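# Open cable manager cover, tuck cable loop, reclip

## Task

The cable manager's cover is clipped closed, but one loop of the cable sits outside it, draped over the upper row of fingers. Open the cover by swinging it, place that loop inside the manager so it lies between the upper and lower rows of fingers, then swing the cover closed over the cable until both of its ends are clipped in.

## Robot and tools

Robot: two arms, left_arm and right_arm, each ending in a parallel gripper. The fingers point along the gripper's +z axis and close along its y axis. Reported positions are for the point between the finger pads, about 1 cm behind the tips. Bases in the scene frame: left_arm at (+0.033, +0.340, +0.027) m, right_arm at (-0.019, -0.300, +0.045) m, both facing roughly +x. A camera stand is fixed behind the arms.

Frame: the scene frame has its origin at table-top height midway between the nominal bases, +z up, +x out over the table, and left_arm on the +y side. Image left and right do not match arm names. Printed hand poses can be off by a few centimetres, more at long reach.

execute_actions(actions, cameras): actions is a list of actions. Each action is a table of 1 to 15 rows, one row per 1/30 s step. A short table repeats its last row up to 15 steps. Every row has exactly 14 numbers in [-1, 1]: dx, dy, dz, rx, ry, rz, opening for left_arm, then the same seven for right_arm. Both arms appear in every row. The six pose numbers are an offset, along scene axes, from that arm's Hand target as it stood when the action began, not from the previous row. Scale: 1.0 = 0.6 m or 180 degrees, so 0.05 is 3 cm. rx, ry, rz form one rotation vector, turning about the hand's position. Sending the same offset again moves the arm further. Six zeros re-command the current Hand target. Opening is absolute: +1 fully open (0.093 m), -1 closed. cameras lists camera names, ["all"] or []. An empty actions list returns the state and all images.

move(target, speed, blend, opening_speed, grip_force, blocking, cameras): target is one 14-number row or a list of up to 15 rows. The rows use the same layout and scale as above, and each is an offset from the Hand targets at the move's start, not from the previous row. Each gripper follows a straight path, and all arms finish together. speed is the path top speed in m/s, 0.002 to 2.9, default 0.25; rotation is capped at twice that in rad/s. It can be given per target. blend, in metres, rounds corners in a list; 0 stops at each point. opening_speed is the rate of change for openings, per second on the -1..1 scale, minimum 0.2. grip_force is the per-pad force limit in newtons, 10 to 50, one value or one per arm. It persists; lower values close slowly. blocking=false returns after about 0.5 s while the move continues. A move lasts at most 10 s, and paths do not avoid obstacles or the other arm. Faster moves lag and stray more, and hit harder. Keep paths away from an arm's own base, since that can flip the shoulder posture. The result adds a move: line with the ending (done, off_target, moving, held, fault) and any limits (paced = pose clipped, held = steps withheld). done means within 10 mm and 2 degrees, not that nothing is touched.

wait(seconds 0 to 10): the arms hold their commands and any running move continues. stop(): brakes a running move; this needs some distance. zoom_image(camera, region [x0,y0,x1,y1] pixels, at most 504x504): enlarges part of the latest image from cam_head_left, cam_head_right, cam_low, cam_left_wrist or cam_right_wrist. All images are 896x504. finished_scene(scene): ends the current scene for good; pass its number. The cable must stay tucked and the cover clipped with no robot help.

Results: end_effector_position (m) and end_effector_quat_wxyz in the scene frame. Hand target is the last commanded pose after clipping, and the next offsets count from it. Tool commands shows the current commands. Joint positions ends with the finger gap in metres. Joint torques include the arm's own weight and have offsets. Joint velocities may read within noise. Actions calls also list positions at some steps.

Controller behaviour: the commanded orientation is clipped to within 40 degrees of the current one, and position is favoured over orientation. Grippers often stop short or sag and tilt at reach. Check the result after each move, correct tilt, and send the missing distance as a new offset. An arm blocked by something keeps pressing; to release, command a target back past the gripper.

Gripping: grip_measured runs +1 open to -1 closed. Pads meet near -0.94, and each mm of object width adds about 0.0208. To grip firmly, send about 0.24 below the reading for the object's width. Keep sending that value to hold, and send well above it to release. Readings can be up to 0.02 high.

Avoid: hard contact or pressing between the two arms, including closing one gripper on the other's fingers; slamming the cover or fixtures; dropping or flinging parts; releasing moving parts; heavy pushes; and strain on the wrist camera cables. Motor heat builds when an arm holds weight, stays stretched out or pushes. A MOTOR HOT line appears at 75 °C, at 90 °C the arm folds and idles, and at 100 °C it goes limp. Joint limits (rad): waist -2.618..3.054, shoulder 0..3.142, elbow 0..3.142, wrist pitch ±1.571, wrist yaw ±1.571, wrist roll ±2.094. Camera calibrations (K, distortion, T_world_to_cam) are provided and accurate to within about a centimetre near image centre.

Each tool is called after ">>>" as name(argument=value, ...) on one line, values as JSON.

## Session

>>> execute_actions(actions=[])

Scene clock: 0.00 s.
left_arm: end_effector_position=(+0.3927, +0.3775, +0.1278) grip_measured=+1.000 end_effector_quat_wxyz=(+0.620, -0.125, +0.773, +0.048) | right_arm: end_effector_position=(+0.3427, -0.3370, +0.1380) grip_measured=+1.000 end_effector_quat_wxyz=(+0.623, +0.101, +0.774, -0.042)
Joint positions: left_arm=[0.012 1.522 0.211 1.077 -0.238 -0.139 0.093] | right_arm=[-0.026 1.595 0.199 1.171 0.17 0.101 0.093]
Joint velocities: within noise
Joint torques (N m): no reading
Motor temperatures (°C): left_arm=[25 32 33 32 23 23 29] | right_arm=[26 33 31 30 29 25 27]
Heat: left arm: 33 °C; right arm: 33 °C.
Hand target: left_arm +0.3962, +0.3775, +0.1380; +0.634, -0.126, +0.762, +0.046 | right_arm +0.3443, -0.3370, +0.1409; +0.626, +0.101, +0.772, -0.042
Tool commands: left_gripper/opening=+1.0 right_gripper/opening=+1.0

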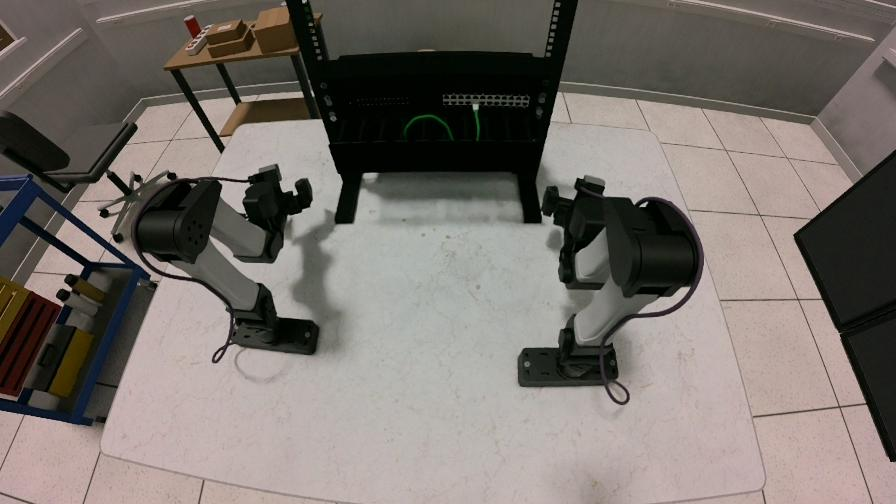

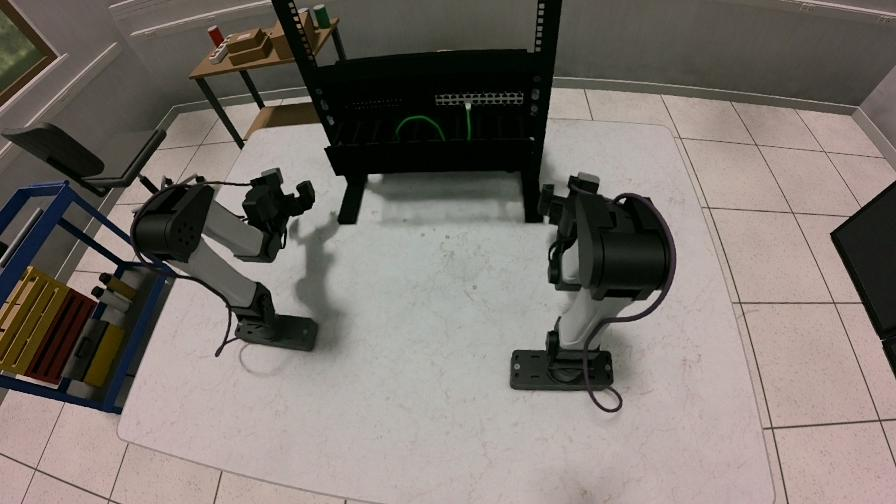

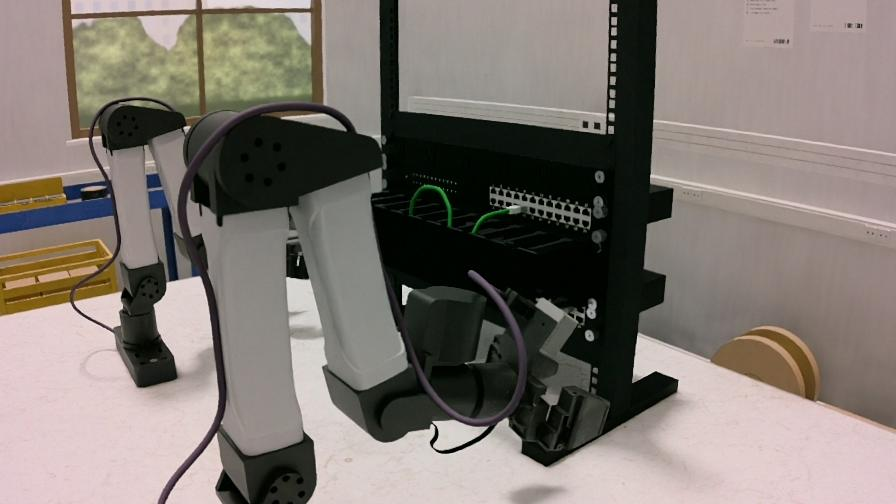

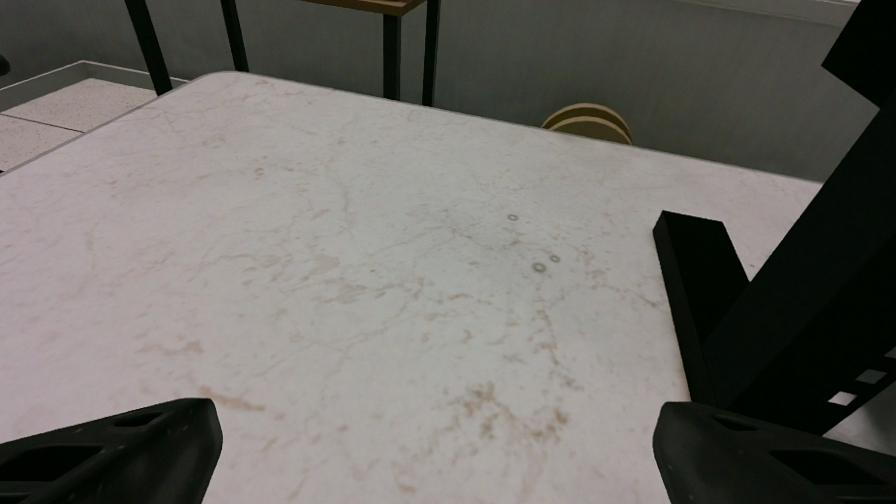

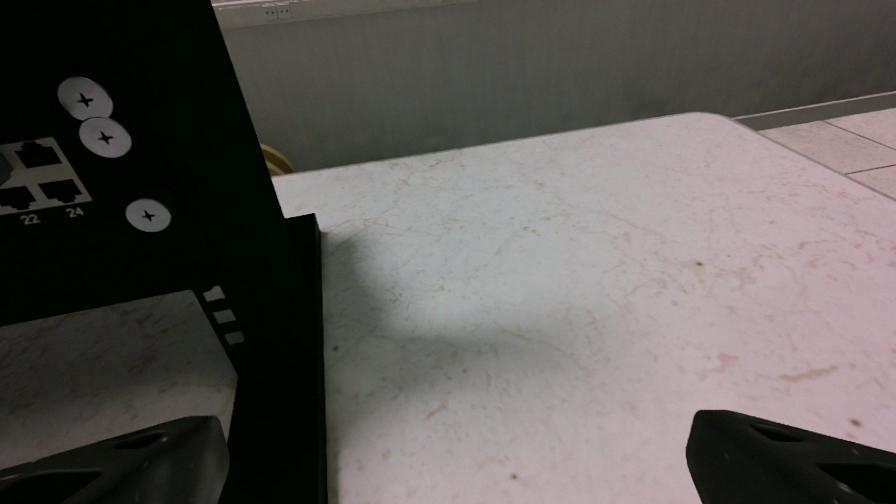

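>>> zoom_image(camera="cam_head_left", region=[310, 40, 570, 190])

>>> zoom_image(camera="cam_head_right", region=[310, 40, 570, 190])

>>> zoom_image(camera="cam_low", region=[370, 130, 670, 330])

Scaled by 1.938.

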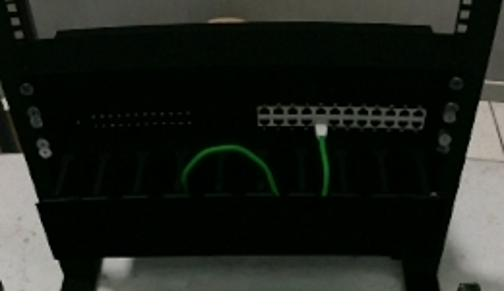

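Scaled by 1.938.

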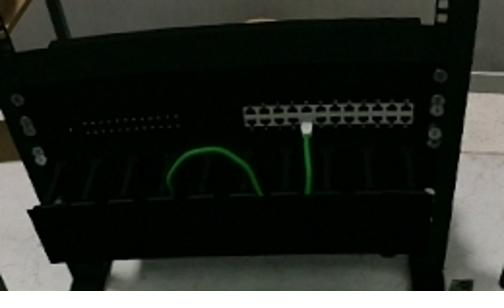

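Scaled by 1.680.

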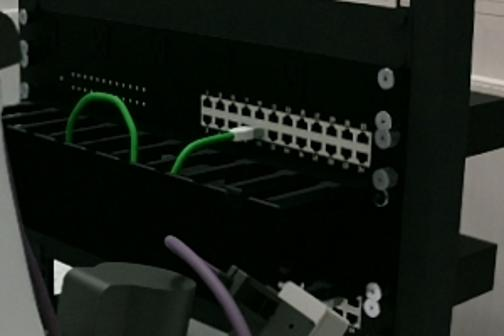

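>>> move(target=[-0.3,-0.379,0.27,0,0,-0.07,1,-0.207,0.36,0.267,0,0,0.06,1], cameras=["all"])

Scene clock: 17.03 s.
left_arm: end_effector_position=(+0.2156, +0.1541, +0.2895) grip_measured=+1.000 end_effector_quat_wxyz=(+0.633, -0.023, +0.774, -0.008) | right_arm: end_effector_position=(+0.2195, -0.1238, +0.2922) grip_measured=+1.000 end_effector_quat_wxyz=(+0.625, +0.018, +0.781, +0.009)
Joint positions: left_arm=[-1.461 1.149 0.952 -1.022 -1.357 -1.254 0.093] | right_arm=[1.175 0.999 0.707 -0.249 1.13 0.535 0.093]
Joint torques (N m): left_arm=[0.32 -2.45 7.8 0.72 -0.71 -0.25] | right_arm=[0.42 -1.47 8.75 1.38 0.38 0.15]
Motor temperatures (°C): left_arm=[25 33 33 37 23 23 29] | right_arm=[26 34 33 32 29 25 27]
Heat: left arm: 37 °C; right arm: 34 °C.
Hand target: left_arm +0.2162, +0.1502, +0.3001; +0.635, -0.042, +0.771, -0.024 | right_arm +0.2200, -0.1210, +0.3011; +0.627, +0.028, +0.778, +0.017
Off the commanded pose: left_arm 0.011 m, 3 deg | right_arm 0.009 m, 2 deg.
move: off_target (left_arm)
camera_calibration:
cam_left_wrist: T_world_to_cam=[[0.00675752, -0.998936, 0.0456105, 0.13889], [-0.593339, -0.0407201, -0.803922, 0.408105], [0.804924, -0.02163, -0.592983, 0.0883957], [0, 0, 0, 1]] pos_world=[0.170054, 0.157273, 0.374167]
cam_right_wrist: T_world_to_cam=[[-0.0231244, -0.998633, -0.0468854, -0.102973], [-0.604668, 0.0513184, -0.794822, 0.412098], [0.796142, 0.00997032, -0.605028, 0.084299], [0, 0, 0, 1]] pos_world=[0.179687, -0.124821, 0.37372]

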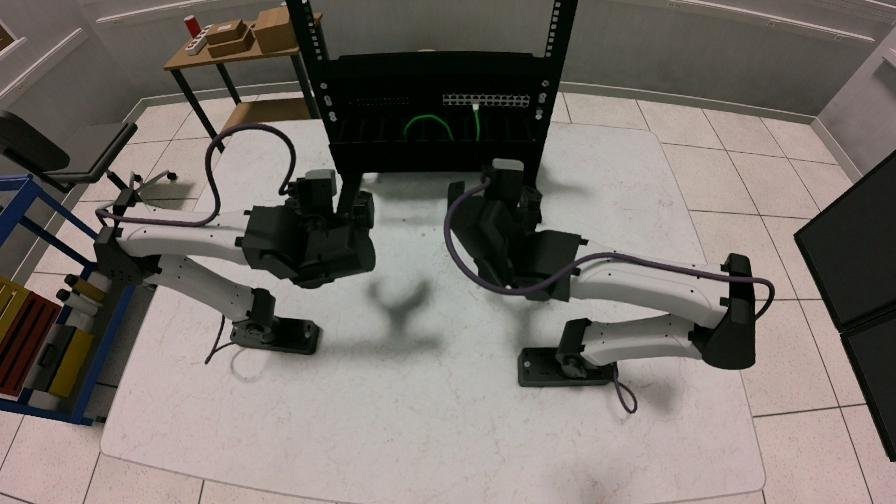

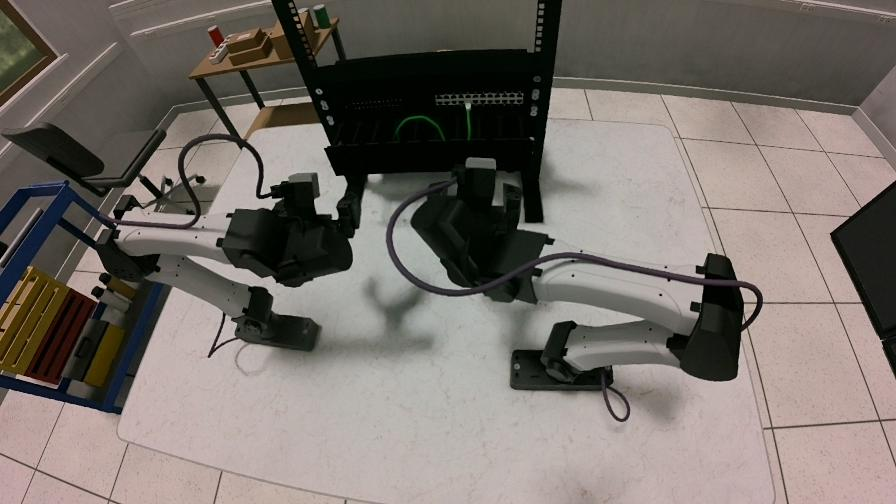

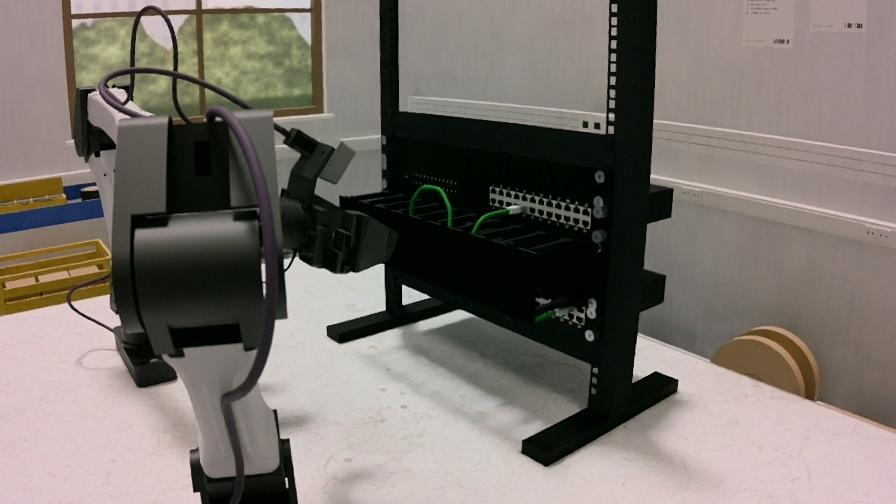

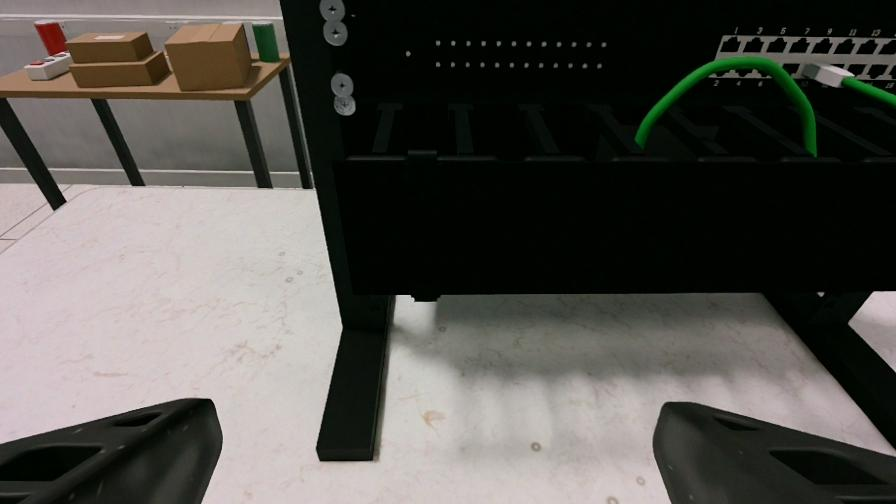

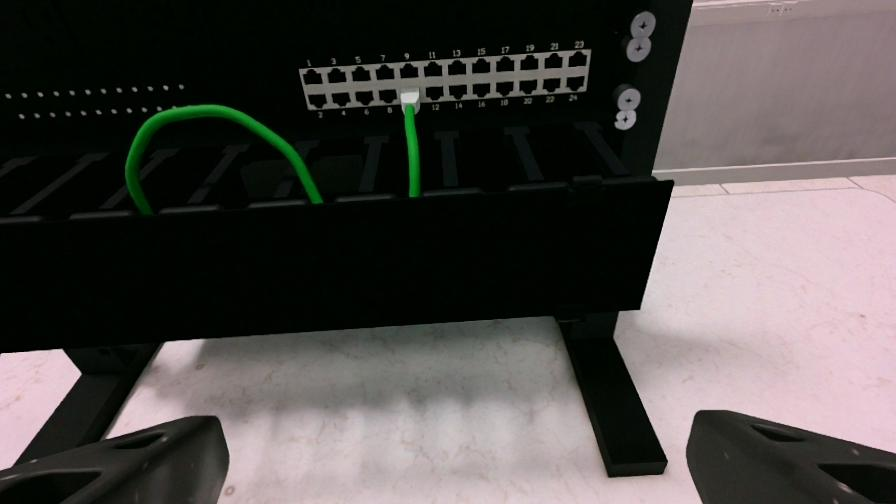

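>>> zoom_image(camera="cam_left_wrist", region=[310, 80, 610, 310])

>>> zoom_image(camera="cam_left_wrist", region=[590, 50, 890, 320])

>>> zoom_image(camera="cam_right_wrist", region=[90, 80, 390, 350])

>>> zoom_image(camera="cam_right_wrist", region=[390, 80, 690, 350])

Scaled by 1.680.

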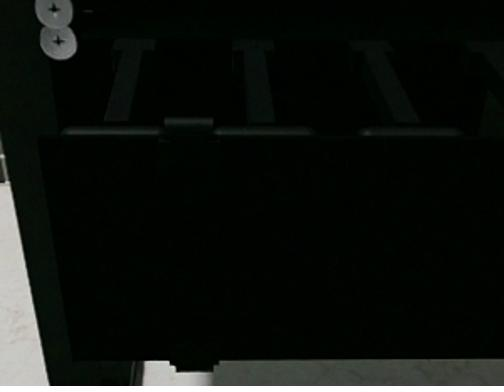

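Scaled by 1.680.

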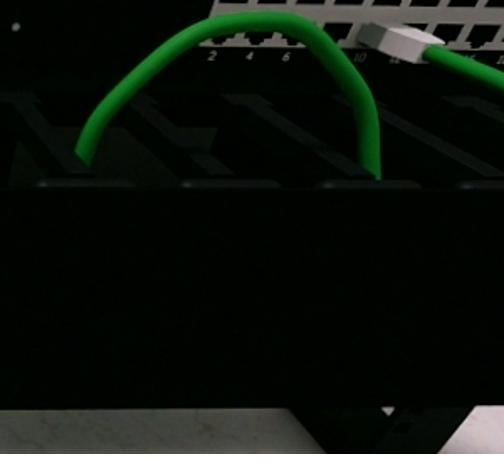

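Scaled by 1.680.

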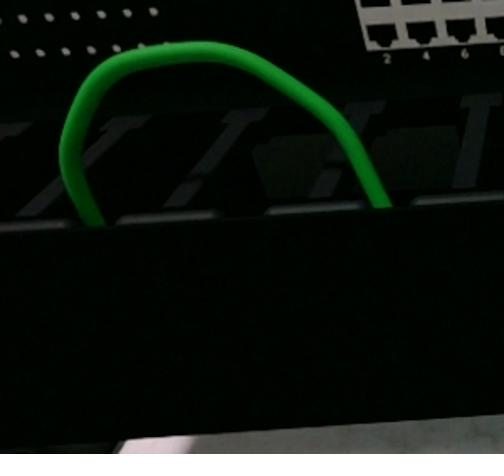

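Scaled by 1.680.

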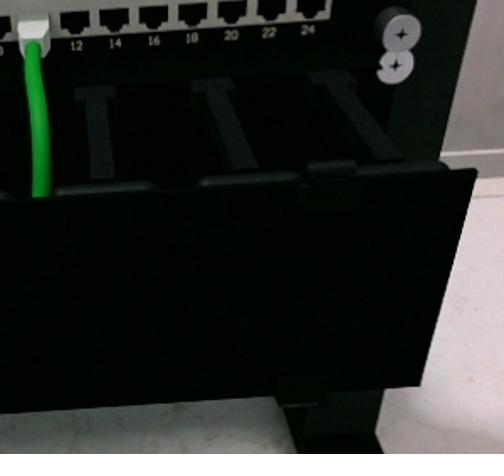

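>>> move(target=[0.1,0,-0.02,0,0,0,1,0.08,-0.10,-0.02,0,0,0,1], cameras=["cam_left_wrist","cam_right_wrist"])

>>> zoom_image(camera="cam_left_wrist", region=[300, 80, 600, 310])

>>> zoom_image(camera="cam_right_wrist", region=[390, 80, 690, 350])

Scene clock: 38.60 s.
left_arm: end_effector_position=(+0.2756, +0.1476, +0.2831) grip_measured=+1.000 end_effector_quat_wxyz=(+0.629, -0.028, +0.777, -0.009) | right_arm: end_effector_position=(+0.2679, -0.1805, +0.2885) grip_measured=+1.000 end_effector_quat_wxyz=(+0.623, +0.026, +0.781, +0.010)
Joint positions: left_arm=[-1.175 1.083 0.776 -0.244 -1.16 -0.564 0.093] | right_arm=[0.783 0.874 0.587 -0.031 0.776 0.276 0.093]
Joint torques (N m): left_arm=[0.7 -4.98 4.68 1.88 -0.37 -0.05] | right_arm=[-0.61 -2.29 5.71 1.91 -0.03 -0.05]
Heat: left arm: 35 °C; right arm: 37 °C.
Hand target: left_arm +0.2762, +0.1501, +0.2881; +0.635, -0.042, +0.771, -0.024 | right_arm +0.2680, -0.1810, +0.2891; +0.627, +0.028, +0.778, +0.017
Off the commanded pose: left_arm 0.006 m, 3 deg | right_arm 0.001 m, 1 deg.
move: off_target (left_arm)
camera_calibration:
cam_left_wrist: T_world_to_cam=[[0.0140552, -0.998453, 0.0538021, 0.127909], [-0.601345, -0.0514297, -0.797333, 0.440167], [0.798866, -0.0211469, -0.601137, 0.0400711], [0, 0, 0, 1]] pos_world=[0.230883, 0.151196, 0.368166]
cam_right_wrist: T_world_to_cam=[[-0.0334435, -0.997672, -0.0594307, -0.152087], [-0.606578, 0.0675214, -0.792151, 0.443913], [0.79432, 0.00955708, -0.607424, 0.045303], [0, 0, 0, 1]] pos_world=[0.228196, -0.182139, 0.370125]
Images, in order (width x height): cam_left_wrist 896x504, cam_right_wrist 896x504.

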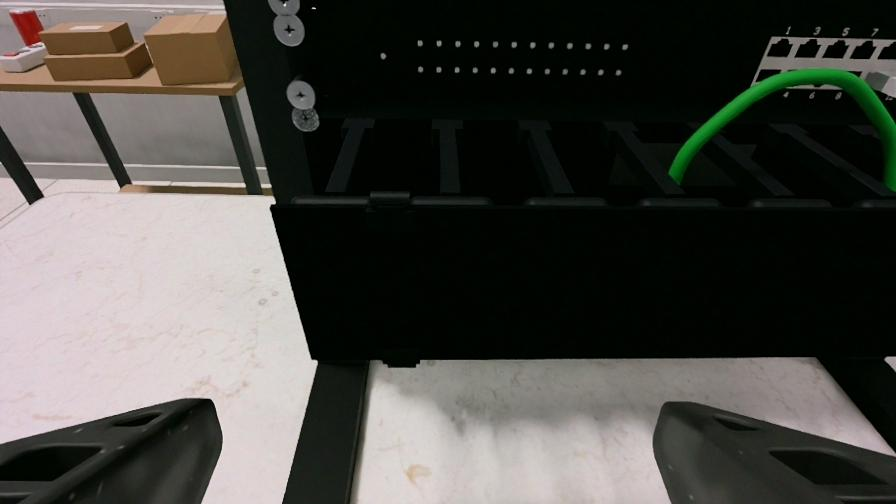

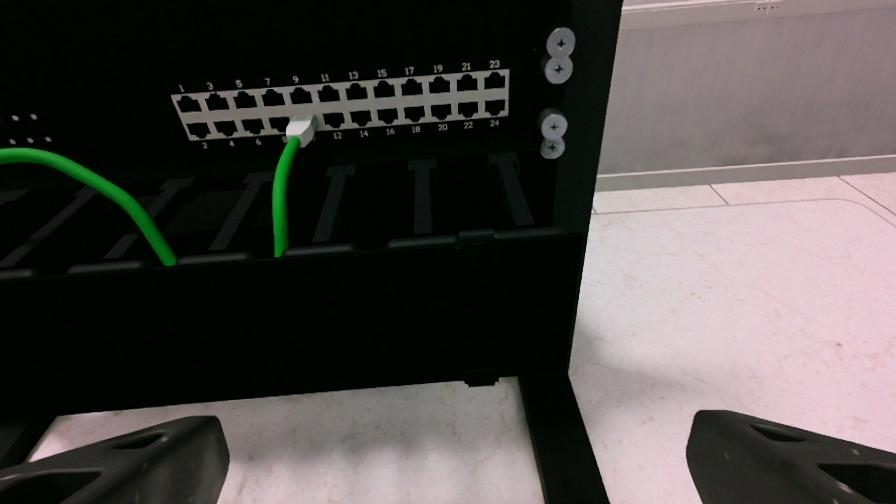

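Scaled by 1.680.

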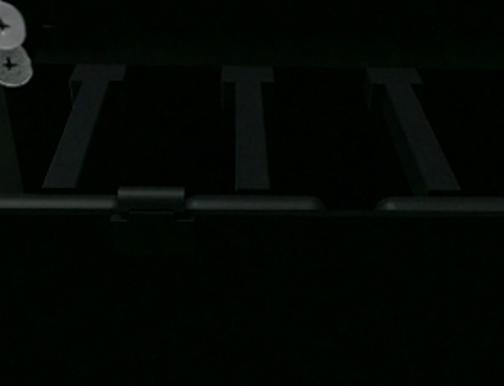

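Scaled by 1.680.

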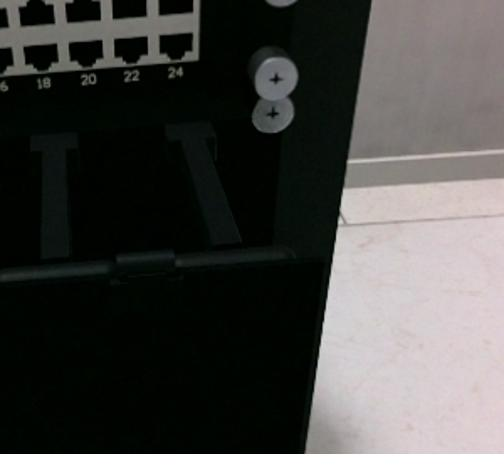

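>>> move(target=[0.04,0.025,0.12,0,0.25,0,1,0.10,-0.02,0.07,0,0.25,0,1], cameras=["cam_left_wrist","cam_right_wrist"])

>>> zoom_image(camera="cam_right_wrist", region=[350, 80, 650, 350])

>>> zoom_image(camera="cam_left_wrist", region=[300, 80, 600, 350])

Scene clock: 59.77 s.
left_arm: end_effector_position=(+0.2979, +0.1662, +0.3528) grip_measured=+1.000 end_effector_quat_wxyz=(+0.294, -0.045, +0.955, -0.006) | right_arm: end_effector_position=(+0.3261, -0.1933, +0.3277) grip_measured=+1.000 end_effector_quat_wxyz=(+0.283, +0.033, +0.959, +0.003)
Joint positions: left_arm=[-0.785 1.553 1.974 -1.563 -0.428 -0.804 0.093] | right_arm=[0.404 1.539 1.754 -1.255 0.229 0.413 0.093]
Joint torques (N m): left_arm=[0.69 -5.05 6.72 1.05 -0.24 0.05] | right_arm=[-0.54 -4.81 7.73 1.16 0.04 -0.09]
Motor temperatures (°C): left_arm=[25 34 36 37 23 23 29] | right_arm=[26 33 38 35 28 25 26]
Heat: left arm: 37 °C; right arm: 38 °C.
Hand target: left_arm +0.3001, +0.1652, +0.3601; +0.292, -0.048, +0.955, -0.006 | right_arm +0.3281, -0.1930, +0.3311; +0.282, +0.033, +0.959, +0.005
Off the commanded pose: left_arm 0.008 m, 0 deg | right_arm 0.004 m, 0 deg.
joint sent to its limit (left arm) — joint 4 (wrist pitch), lower limit. The joint targets still meet the commanded pose.
move: done
camera_calibration:
cam_left_wrist: T_world_to_cam=[[0.0732854, -0.995899, 0.0530577, 0.124626], [-0.984044, -0.080857, -0.158494, 0.403581], [0.162134, -0.0405958, -0.985933, 0.393135], [0, 0, 0, 1]] pos_world=[0.324268, 0.172707, 0.444957]
cam_right_wrist: T_world_to_cam=[[-0.0730655, -0.996954, -0.0272696, -0.158033], [-0.986769, 0.0762331, -0.143096, 0.42409], [0.144739, 0.0164534, -0.989333, 0.361204], [0, 0, 0, 1]] pos_world=[0.354652, -0.195825, 0.413727]
Images, in order (width x height): cam_left_wrist 896x504, cam_right_wrist 896x504.

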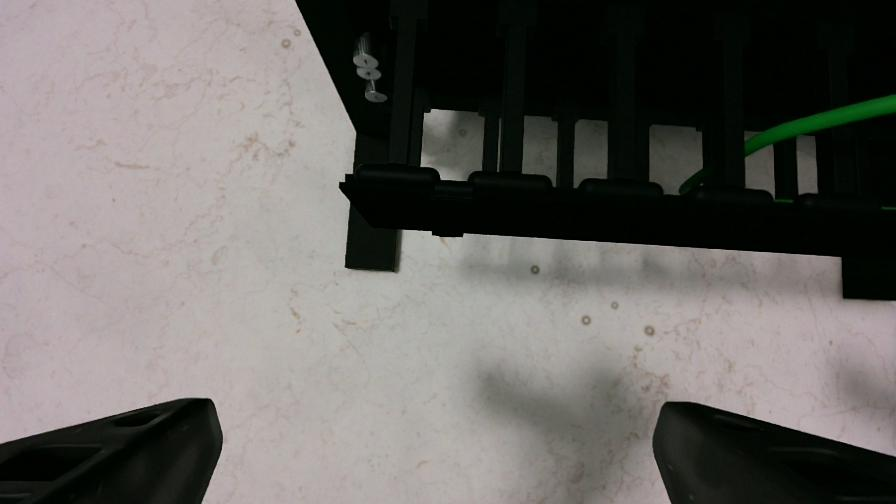

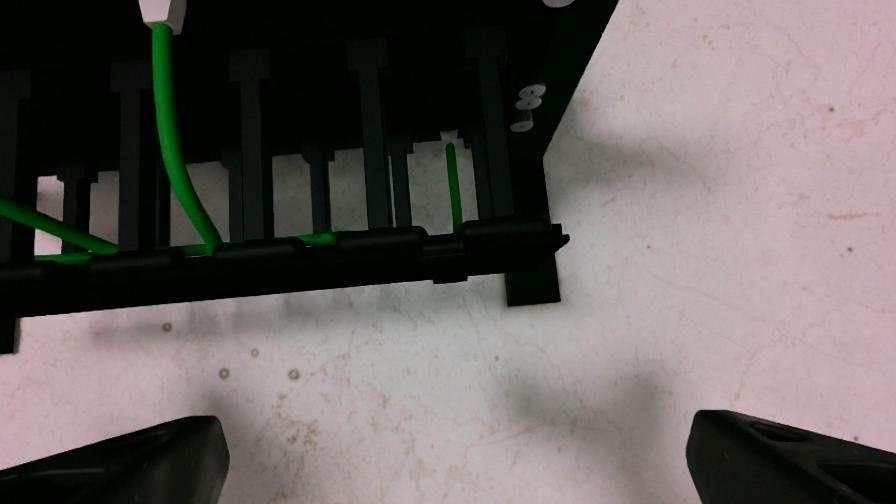

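Scaled by 1.680.

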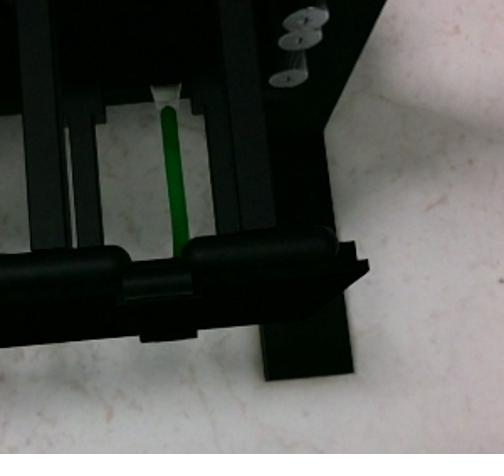

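Scaled by 1.680.

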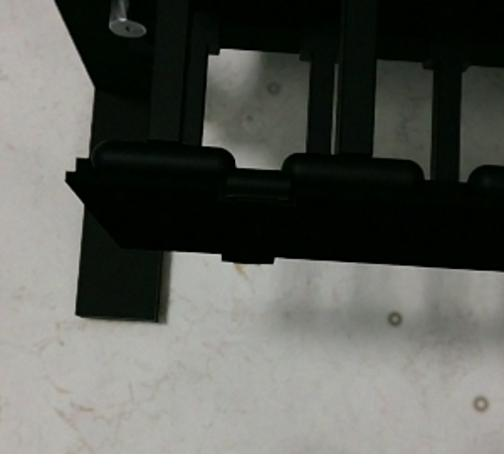

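>>> move(target=[[0,0,0,0,0,0,1,0.0,-0.15,0.08,0.055,-0.065,0.25,1],[0,0,0,0,0,0,1,0.07,-0.26,-0.02,0.109,-0.131,0.506,1]], cameras=["cam_low","cam_right_wrist","cam_head_right"])

Scene clock: 100.73 s.
left_arm: end_effector_position=(+0.2979, +0.1661, +0.3527) grip_measured=+1.000 end_effector_quat_wxyz=(+0.293, -0.045, +0.955, -0.006) | right_arm: end_effector_position=(+0.3689, -0.3478, +0.3185) grip_measured=+1.000 end_effector_quat_wxyz=(+0.461, -0.527, +0.690, +0.185)
Joint positions: left_arm=[-0.785 1.553 1.974 -1.563 -0.428 -0.804 0.093] | right_arm=[-0.506 1.925 1.974 -1.563 -1.038 -1.776 0.093]
Joint torques (N m): left_arm=[0.7 -5.14 6.83 1.04 -0.27 0.03] | right_arm=[-0.38 -7.88 6.04 0.23 -0.78 -0.15]
Heat: left arm: 36 °C; right arm: 40 °C.
Hand target: left_arm +0.3001, +0.1651, +0.3601; +0.292, -0.048, +0.955, -0.006 | right_arm +0.3700, -0.3489, +0.3191; +0.355, -0.612, +0.612, +0.354
Off the commanded pose: left_arm 0.008 m, 0 deg | right_arm 0.002 m, 26 deg.
joint sent to its limit (left arm) — joint 4 (wrist pitch), lower limit. The joint targets still meet the commanded pose.
joint sent to its limit (right arm) — joint 4 (wrist pitch), lower limit. The joint targets are off in orientation, not in position.
move: off_target (right_arm)
camera_calibration:
cam_right_wrist: T_world_to_cam=[[0.895759, -0.38504, 0.222173, -0.533282], [-0.212221, -0.809545, -0.547356, 0.0117788], [0.390613, 0.443149, -0.806871, 0.348137], [0, 0, 0, 1]] pos_world=[0.344205, -0.350076, 0.405829]
Images, in order (width x height): cam_head_right 896x504, cam_low 896x504, cam_right_wrist 896x504.

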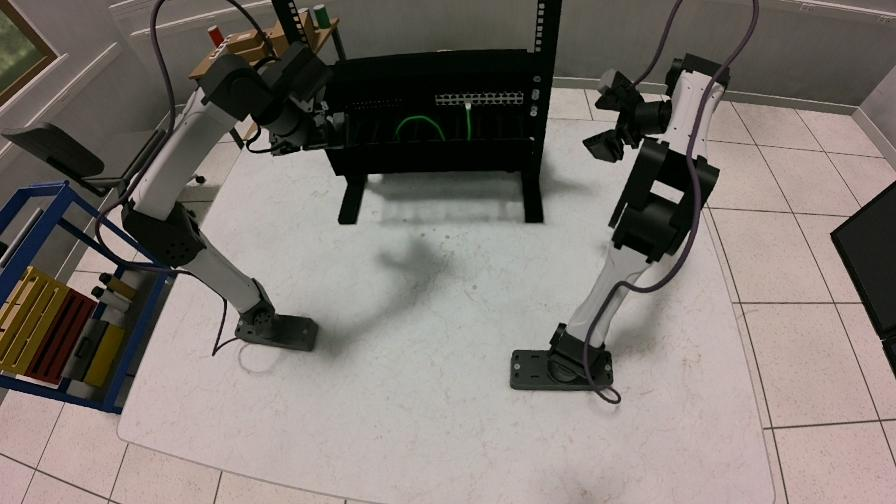

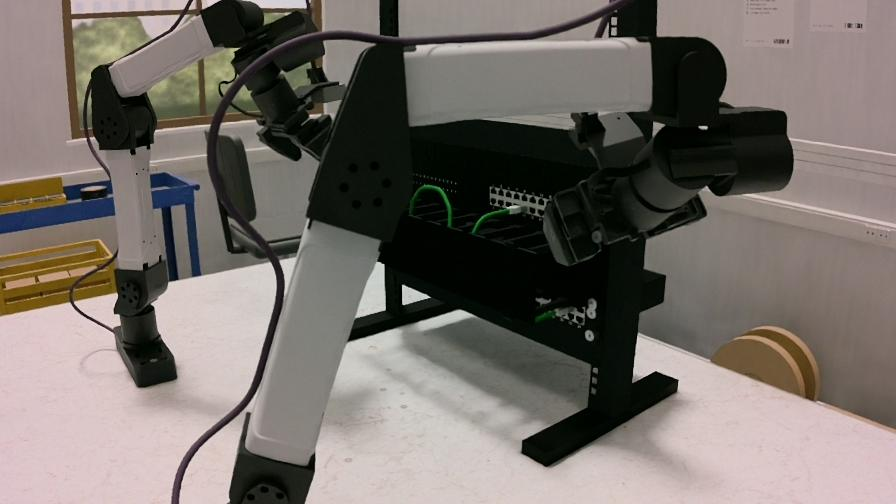

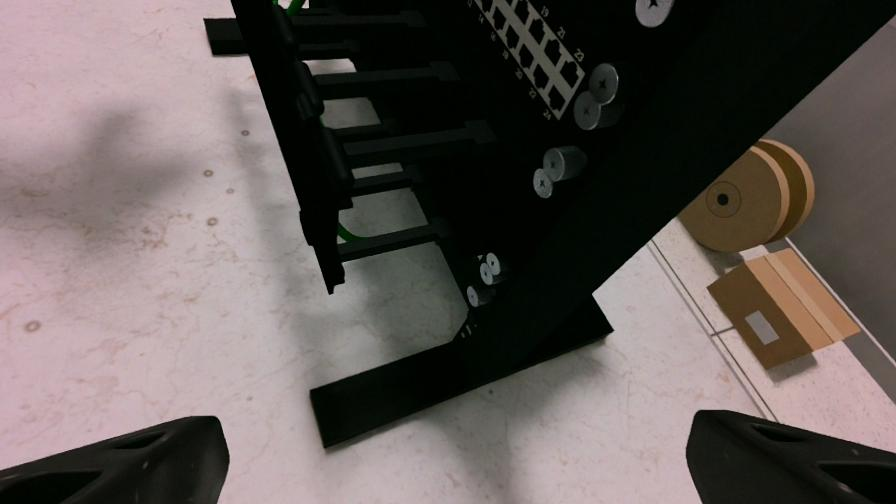

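>>> zoom_image(camera="cam_right_wrist", region=[230, 0, 510, 310])

Scaled by 1.626.

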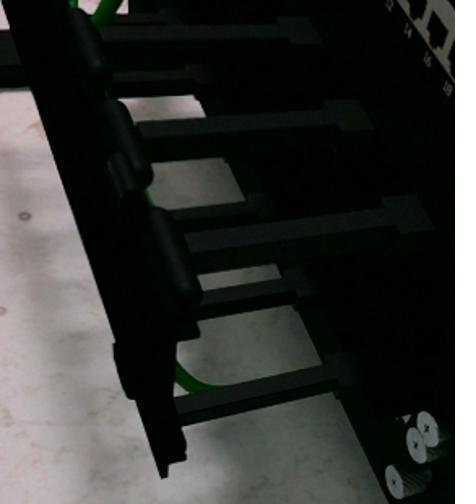

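>>> move(target=[0,0,0,0,0,0,1,0.017,0.07,-0.03,-0.127,-0.031,-0.037,0], cameras=["cam_low","cam_right_wrist","cam_head_right"])

>>> zoom_image(camera="cam_right_wrist", region=[250, 200, 650, 504])

Scene clock: 125.07 s.
left_arm: end_effector_position=(+0.2979, +0.1661, +0.3527) grip_measured=+1.000 end_effector_quat_wxyz=(+0.293, -0.045, +0.955, -0.006) | right_arm: end_effector_position=(+0.3773, -0.3066, +0.3007) grip_measured=+0.002 end_effector_quat_wxyz=(+0.323, -0.629, +0.697, +0.118)
Joint positions: left_arm=[-0.785 1.553 1.974 -1.563 -0.428 -0.804 0.093] | right_arm=[-0.292 1.94 2.097 -1.564 -0.686 -1.699 0.045]
Joint torques (N m): left_arm=[0.66 -5.11 6.79 1.05 -0.27 0.04] | right_arm=[0.18 -7.43 7.1 0.51 -0.48 0.06]
Motor temperatures (°C): left_arm=[24 35 36 33 23 23 29] | right_arm=[26 37 39 29 28 25 26]
Heat: left arm: 36 °C; right arm: 39 °C.
Hand target: left_arm +0.3001, +0.1651, +0.3601; +0.292, -0.048, +0.955, -0.006 | right_arm +0.3802, -0.3071, +0.3011; +0.276, -0.650, +0.686, +0.175
Off the commanded pose: left_arm 0.008 m, 0 deg | right_arm 0.003 m, 9 deg.
joint sent to its limit (left arm) — joint 4 (wrist pitch), lower limit. The joint targets still meet the commanded pose.
joint sent to its limit (right arm) — joint 4 (wrist pitch), lower limit. The joint targets are off in orientation, not in position.
move: off_target (right_arm)
camera_calibration:
cam_right_wrist: T_world_to_cam=[[0.952199, -0.192184, 0.23745, -0.487706], [-0.137034, -0.963435, -0.23025, -0.133759], [0.273018, 0.186705, -0.943718, 0.319077], [0, 0, 0, 1]] pos_world=[0.35895, -0.28217, 0.386127]
Images, in order (width x height): cam_head_right 896x504, cam_low 896x504, cam_right_wrist 896x504.

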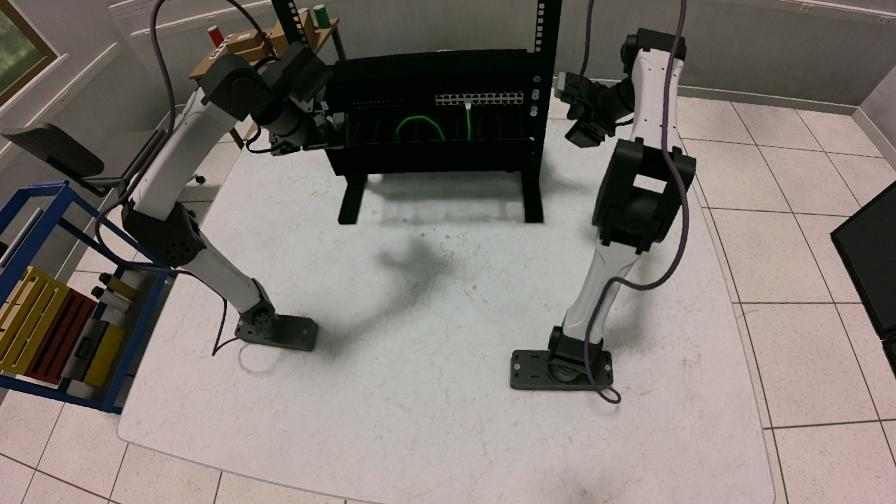

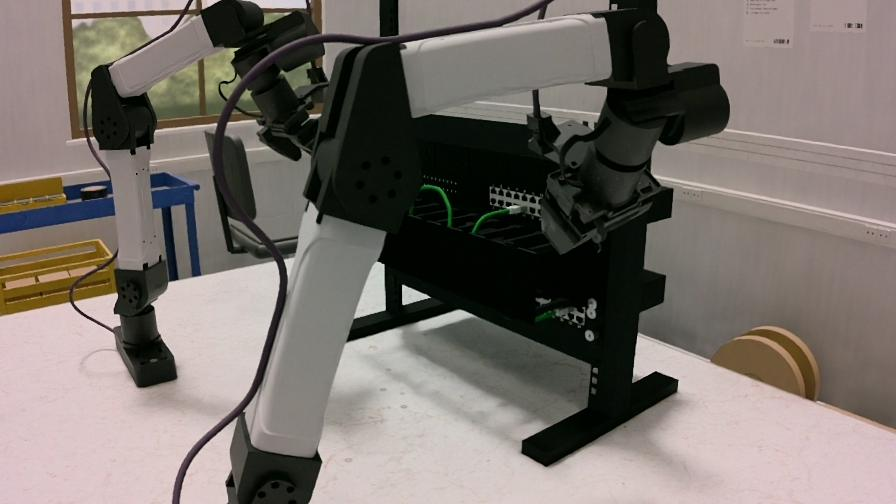

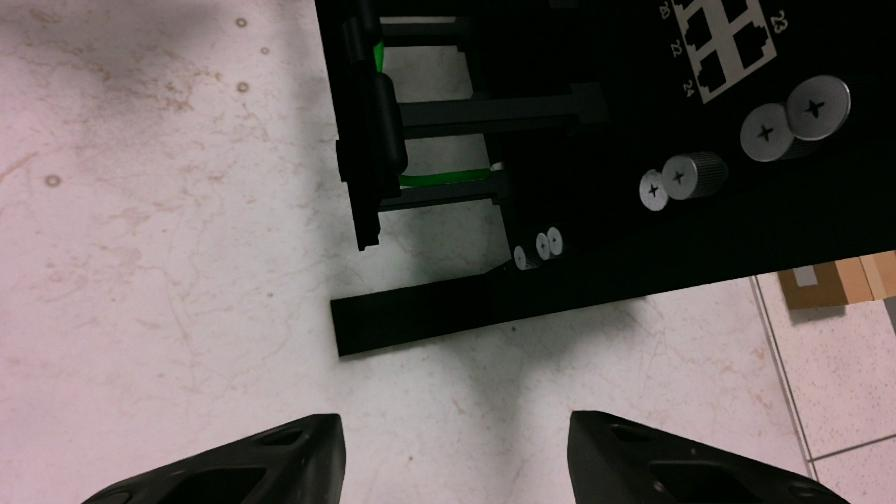

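Scaled by 1.260.

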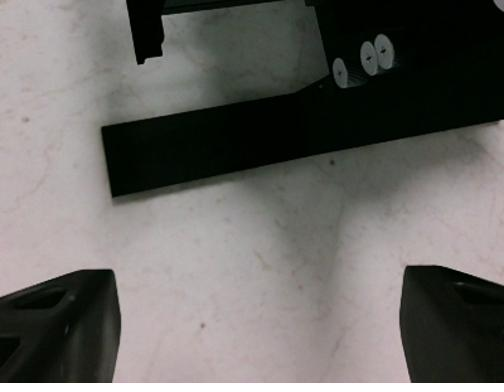

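>>> move(target=[[0,0,0,0,0,0,1,0.005,0.033,-0.135,0,0,0,0]], cameras=["cam_right_wrist"], speed=0.12)

>>> zoom_image(camera="cam_right_wrist", region=[250, 100, 650, 504])

Scene clock: 135.93 s.
left_arm: end_effector_position=(+0.2979, +0.1661, +0.3527) grip_measured=+1.000 end_effector_quat_wxyz=(+0.293, -0.045, +0.955, -0.006) | right_arm: end_effector_position=(+0.3805, -0.2882, +0.2260) grip_measured=+0.002 end_effector_quat_wxyz=(-0.275, +0.645, -0.691, -0.175)
Joint positions: left_arm=[-0.785 1.553 1.974 -1.563 -0.428 -0.804 0.093] | right_arm=[-0.236 2.01 1.91 -1.455 -0.664 -1.731 0.045]
Joint torques (N m): left_arm=[0.77 -5.12 6.75 1.05 -0.27 0.04] | right_arm=[0.25 -8.77 4.81 0.47 -0.5 -0.1]
Heat: left arm: 36 °C; right arm: 39 °C.
Hand target: left_arm +0.3001, +0.1651, +0.3601; +0.292, -0.048, +0.955, -0.006 | right_arm +0.3832, -0.2873, +0.2201; -0.276, +0.650, -0.686, -0.175
Off the commanded pose: left_arm 0.008 m, 0 deg | right_arm 0.006 m, 1 deg.
joint sent to its limit (left arm) — joint 4 (wrist pitch), lower limit. The joint targets still meet the commanded pose.
move: done
camera_calibration:
cam_right_wrist: T_world_to_cam=[[0.987064, -0.117488, 0.10909, -0.432165], [-0.0905773, -0.970091, -0.225211, -0.153488], [0.132287, 0.212417, -0.968184, 0.310711], [0, 0, 0, 1]] pos_world=[0.371569, -0.265671, 0.313403]
Images, in order (width x height): cam_right_wrist 896x504.

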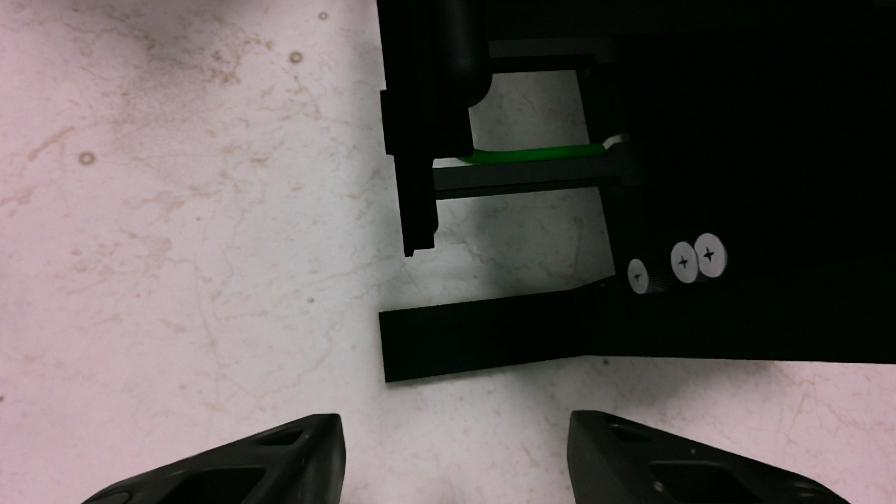

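Scaled by 1.248.

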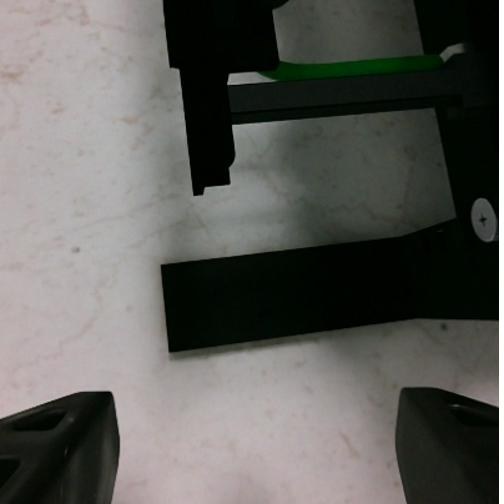

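>>> move(target=[[0,0,0,0,0,0,1,-0.004,0.09,-0.012,0,0,0,0]], cameras=["cam_right_wrist","cam_low"], speed=0.06)

>>> zoom_image(camera="cam_right_wrist", region=[250, 100, 650, 504])

>>> zoom_image(camera="cam_low", region=[450, 100, 700, 350])

Scene clock: 146.83 s.
left_arm: end_effector_position=(+0.2979, +0.1661, +0.3527) grip_measured=+1.000 end_effector_quat_wxyz=(+0.293, -0.045, +0.955, -0.006) | right_arm: end_effector_position=(+0.3813, -0.2341, +0.2027) grip_measured=+0.002 end_effector_quat_wxyz=(-0.264, +0.647, -0.690, -0.188)
Joint positions: left_arm=[-0.785 1.553 1.974 -1.563 -0.428 -0.804 0.093] | right_arm=[-0.095 1.972 1.764 -1.282 -0.656 -1.572 0.045]
Joint torques (N m): left_arm=[0.65 -5.15 6.72 1.05 -0.26 0.03] | right_arm=[0.28 -13.12 4.68 0.54 -0.49 0.04]
Heat: left arm: 36 °C; right arm: 38 °C.
Hand target: left_arm +0.3001, +0.1651, +0.3601; +0.292, -0.048, +0.955, -0.006 | right_arm +0.3808, -0.2332, +0.2130; -0.276, +0.650, -0.686, -0.175
Off the commanded pose: left_arm 0.008 m, 0 deg | right_arm 0.010 m, 2 deg.
joint sent to its limit (left arm) — joint 4 (wrist pitch), lower limit. The joint targets still meet the commanded pose.
move: done
camera_calibration:
cam_right_wrist: T_world_to_cam=[[0.991794, -0.102422, 0.0765076, -0.415687], [-0.0829062, -0.970839, -0.224941, -0.109267], [0.0973156, 0.216752, -0.971364, 0.291661], [0, 0, 0, 1]] pos_world=[0.374834, -0.211875, 0.290534]
Images, in order (width x height): cam_low 896x504, cam_right_wrist 896x504.

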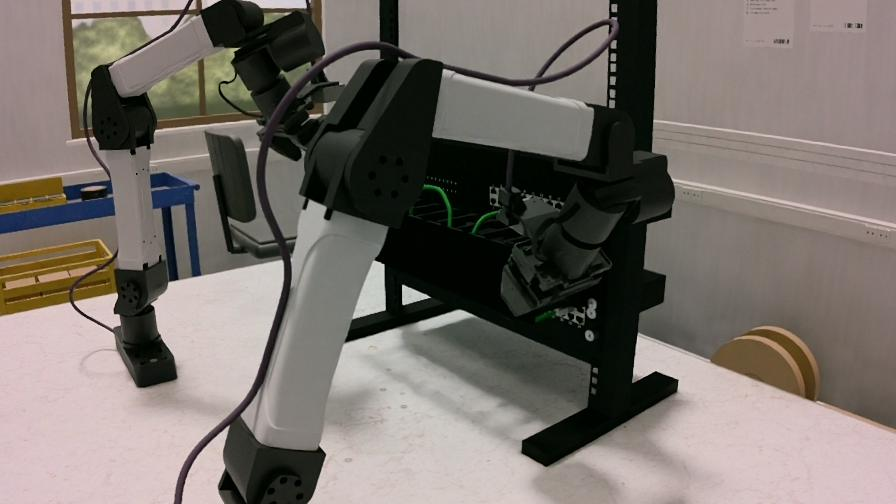

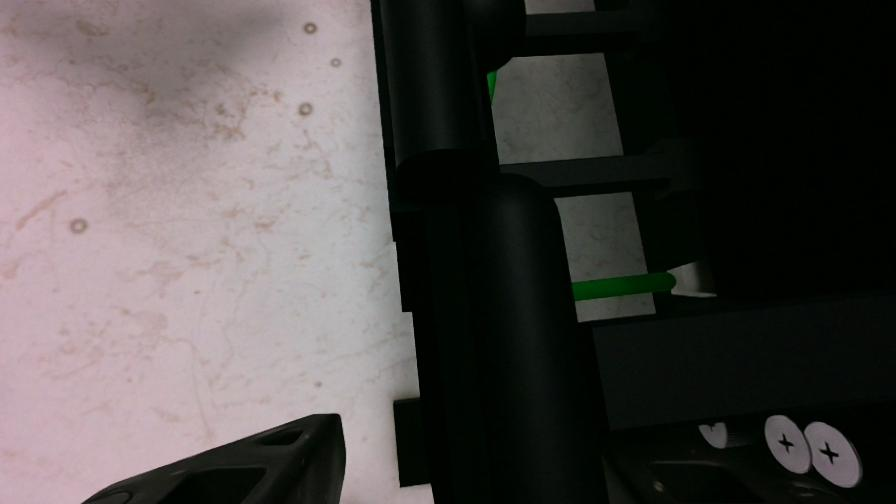

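Scaled by 1.248.

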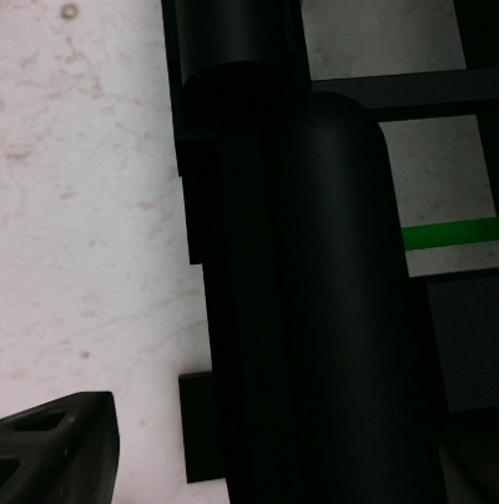

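Scaled by 2.016.

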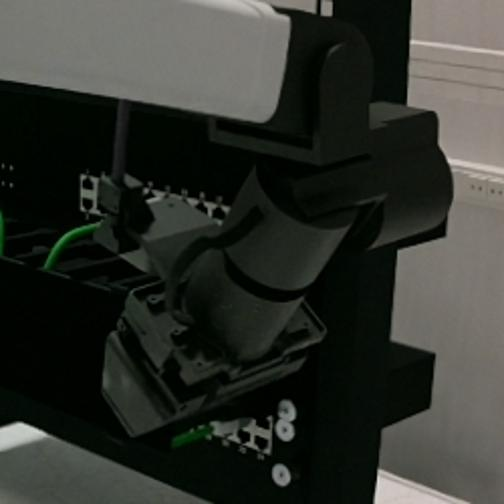

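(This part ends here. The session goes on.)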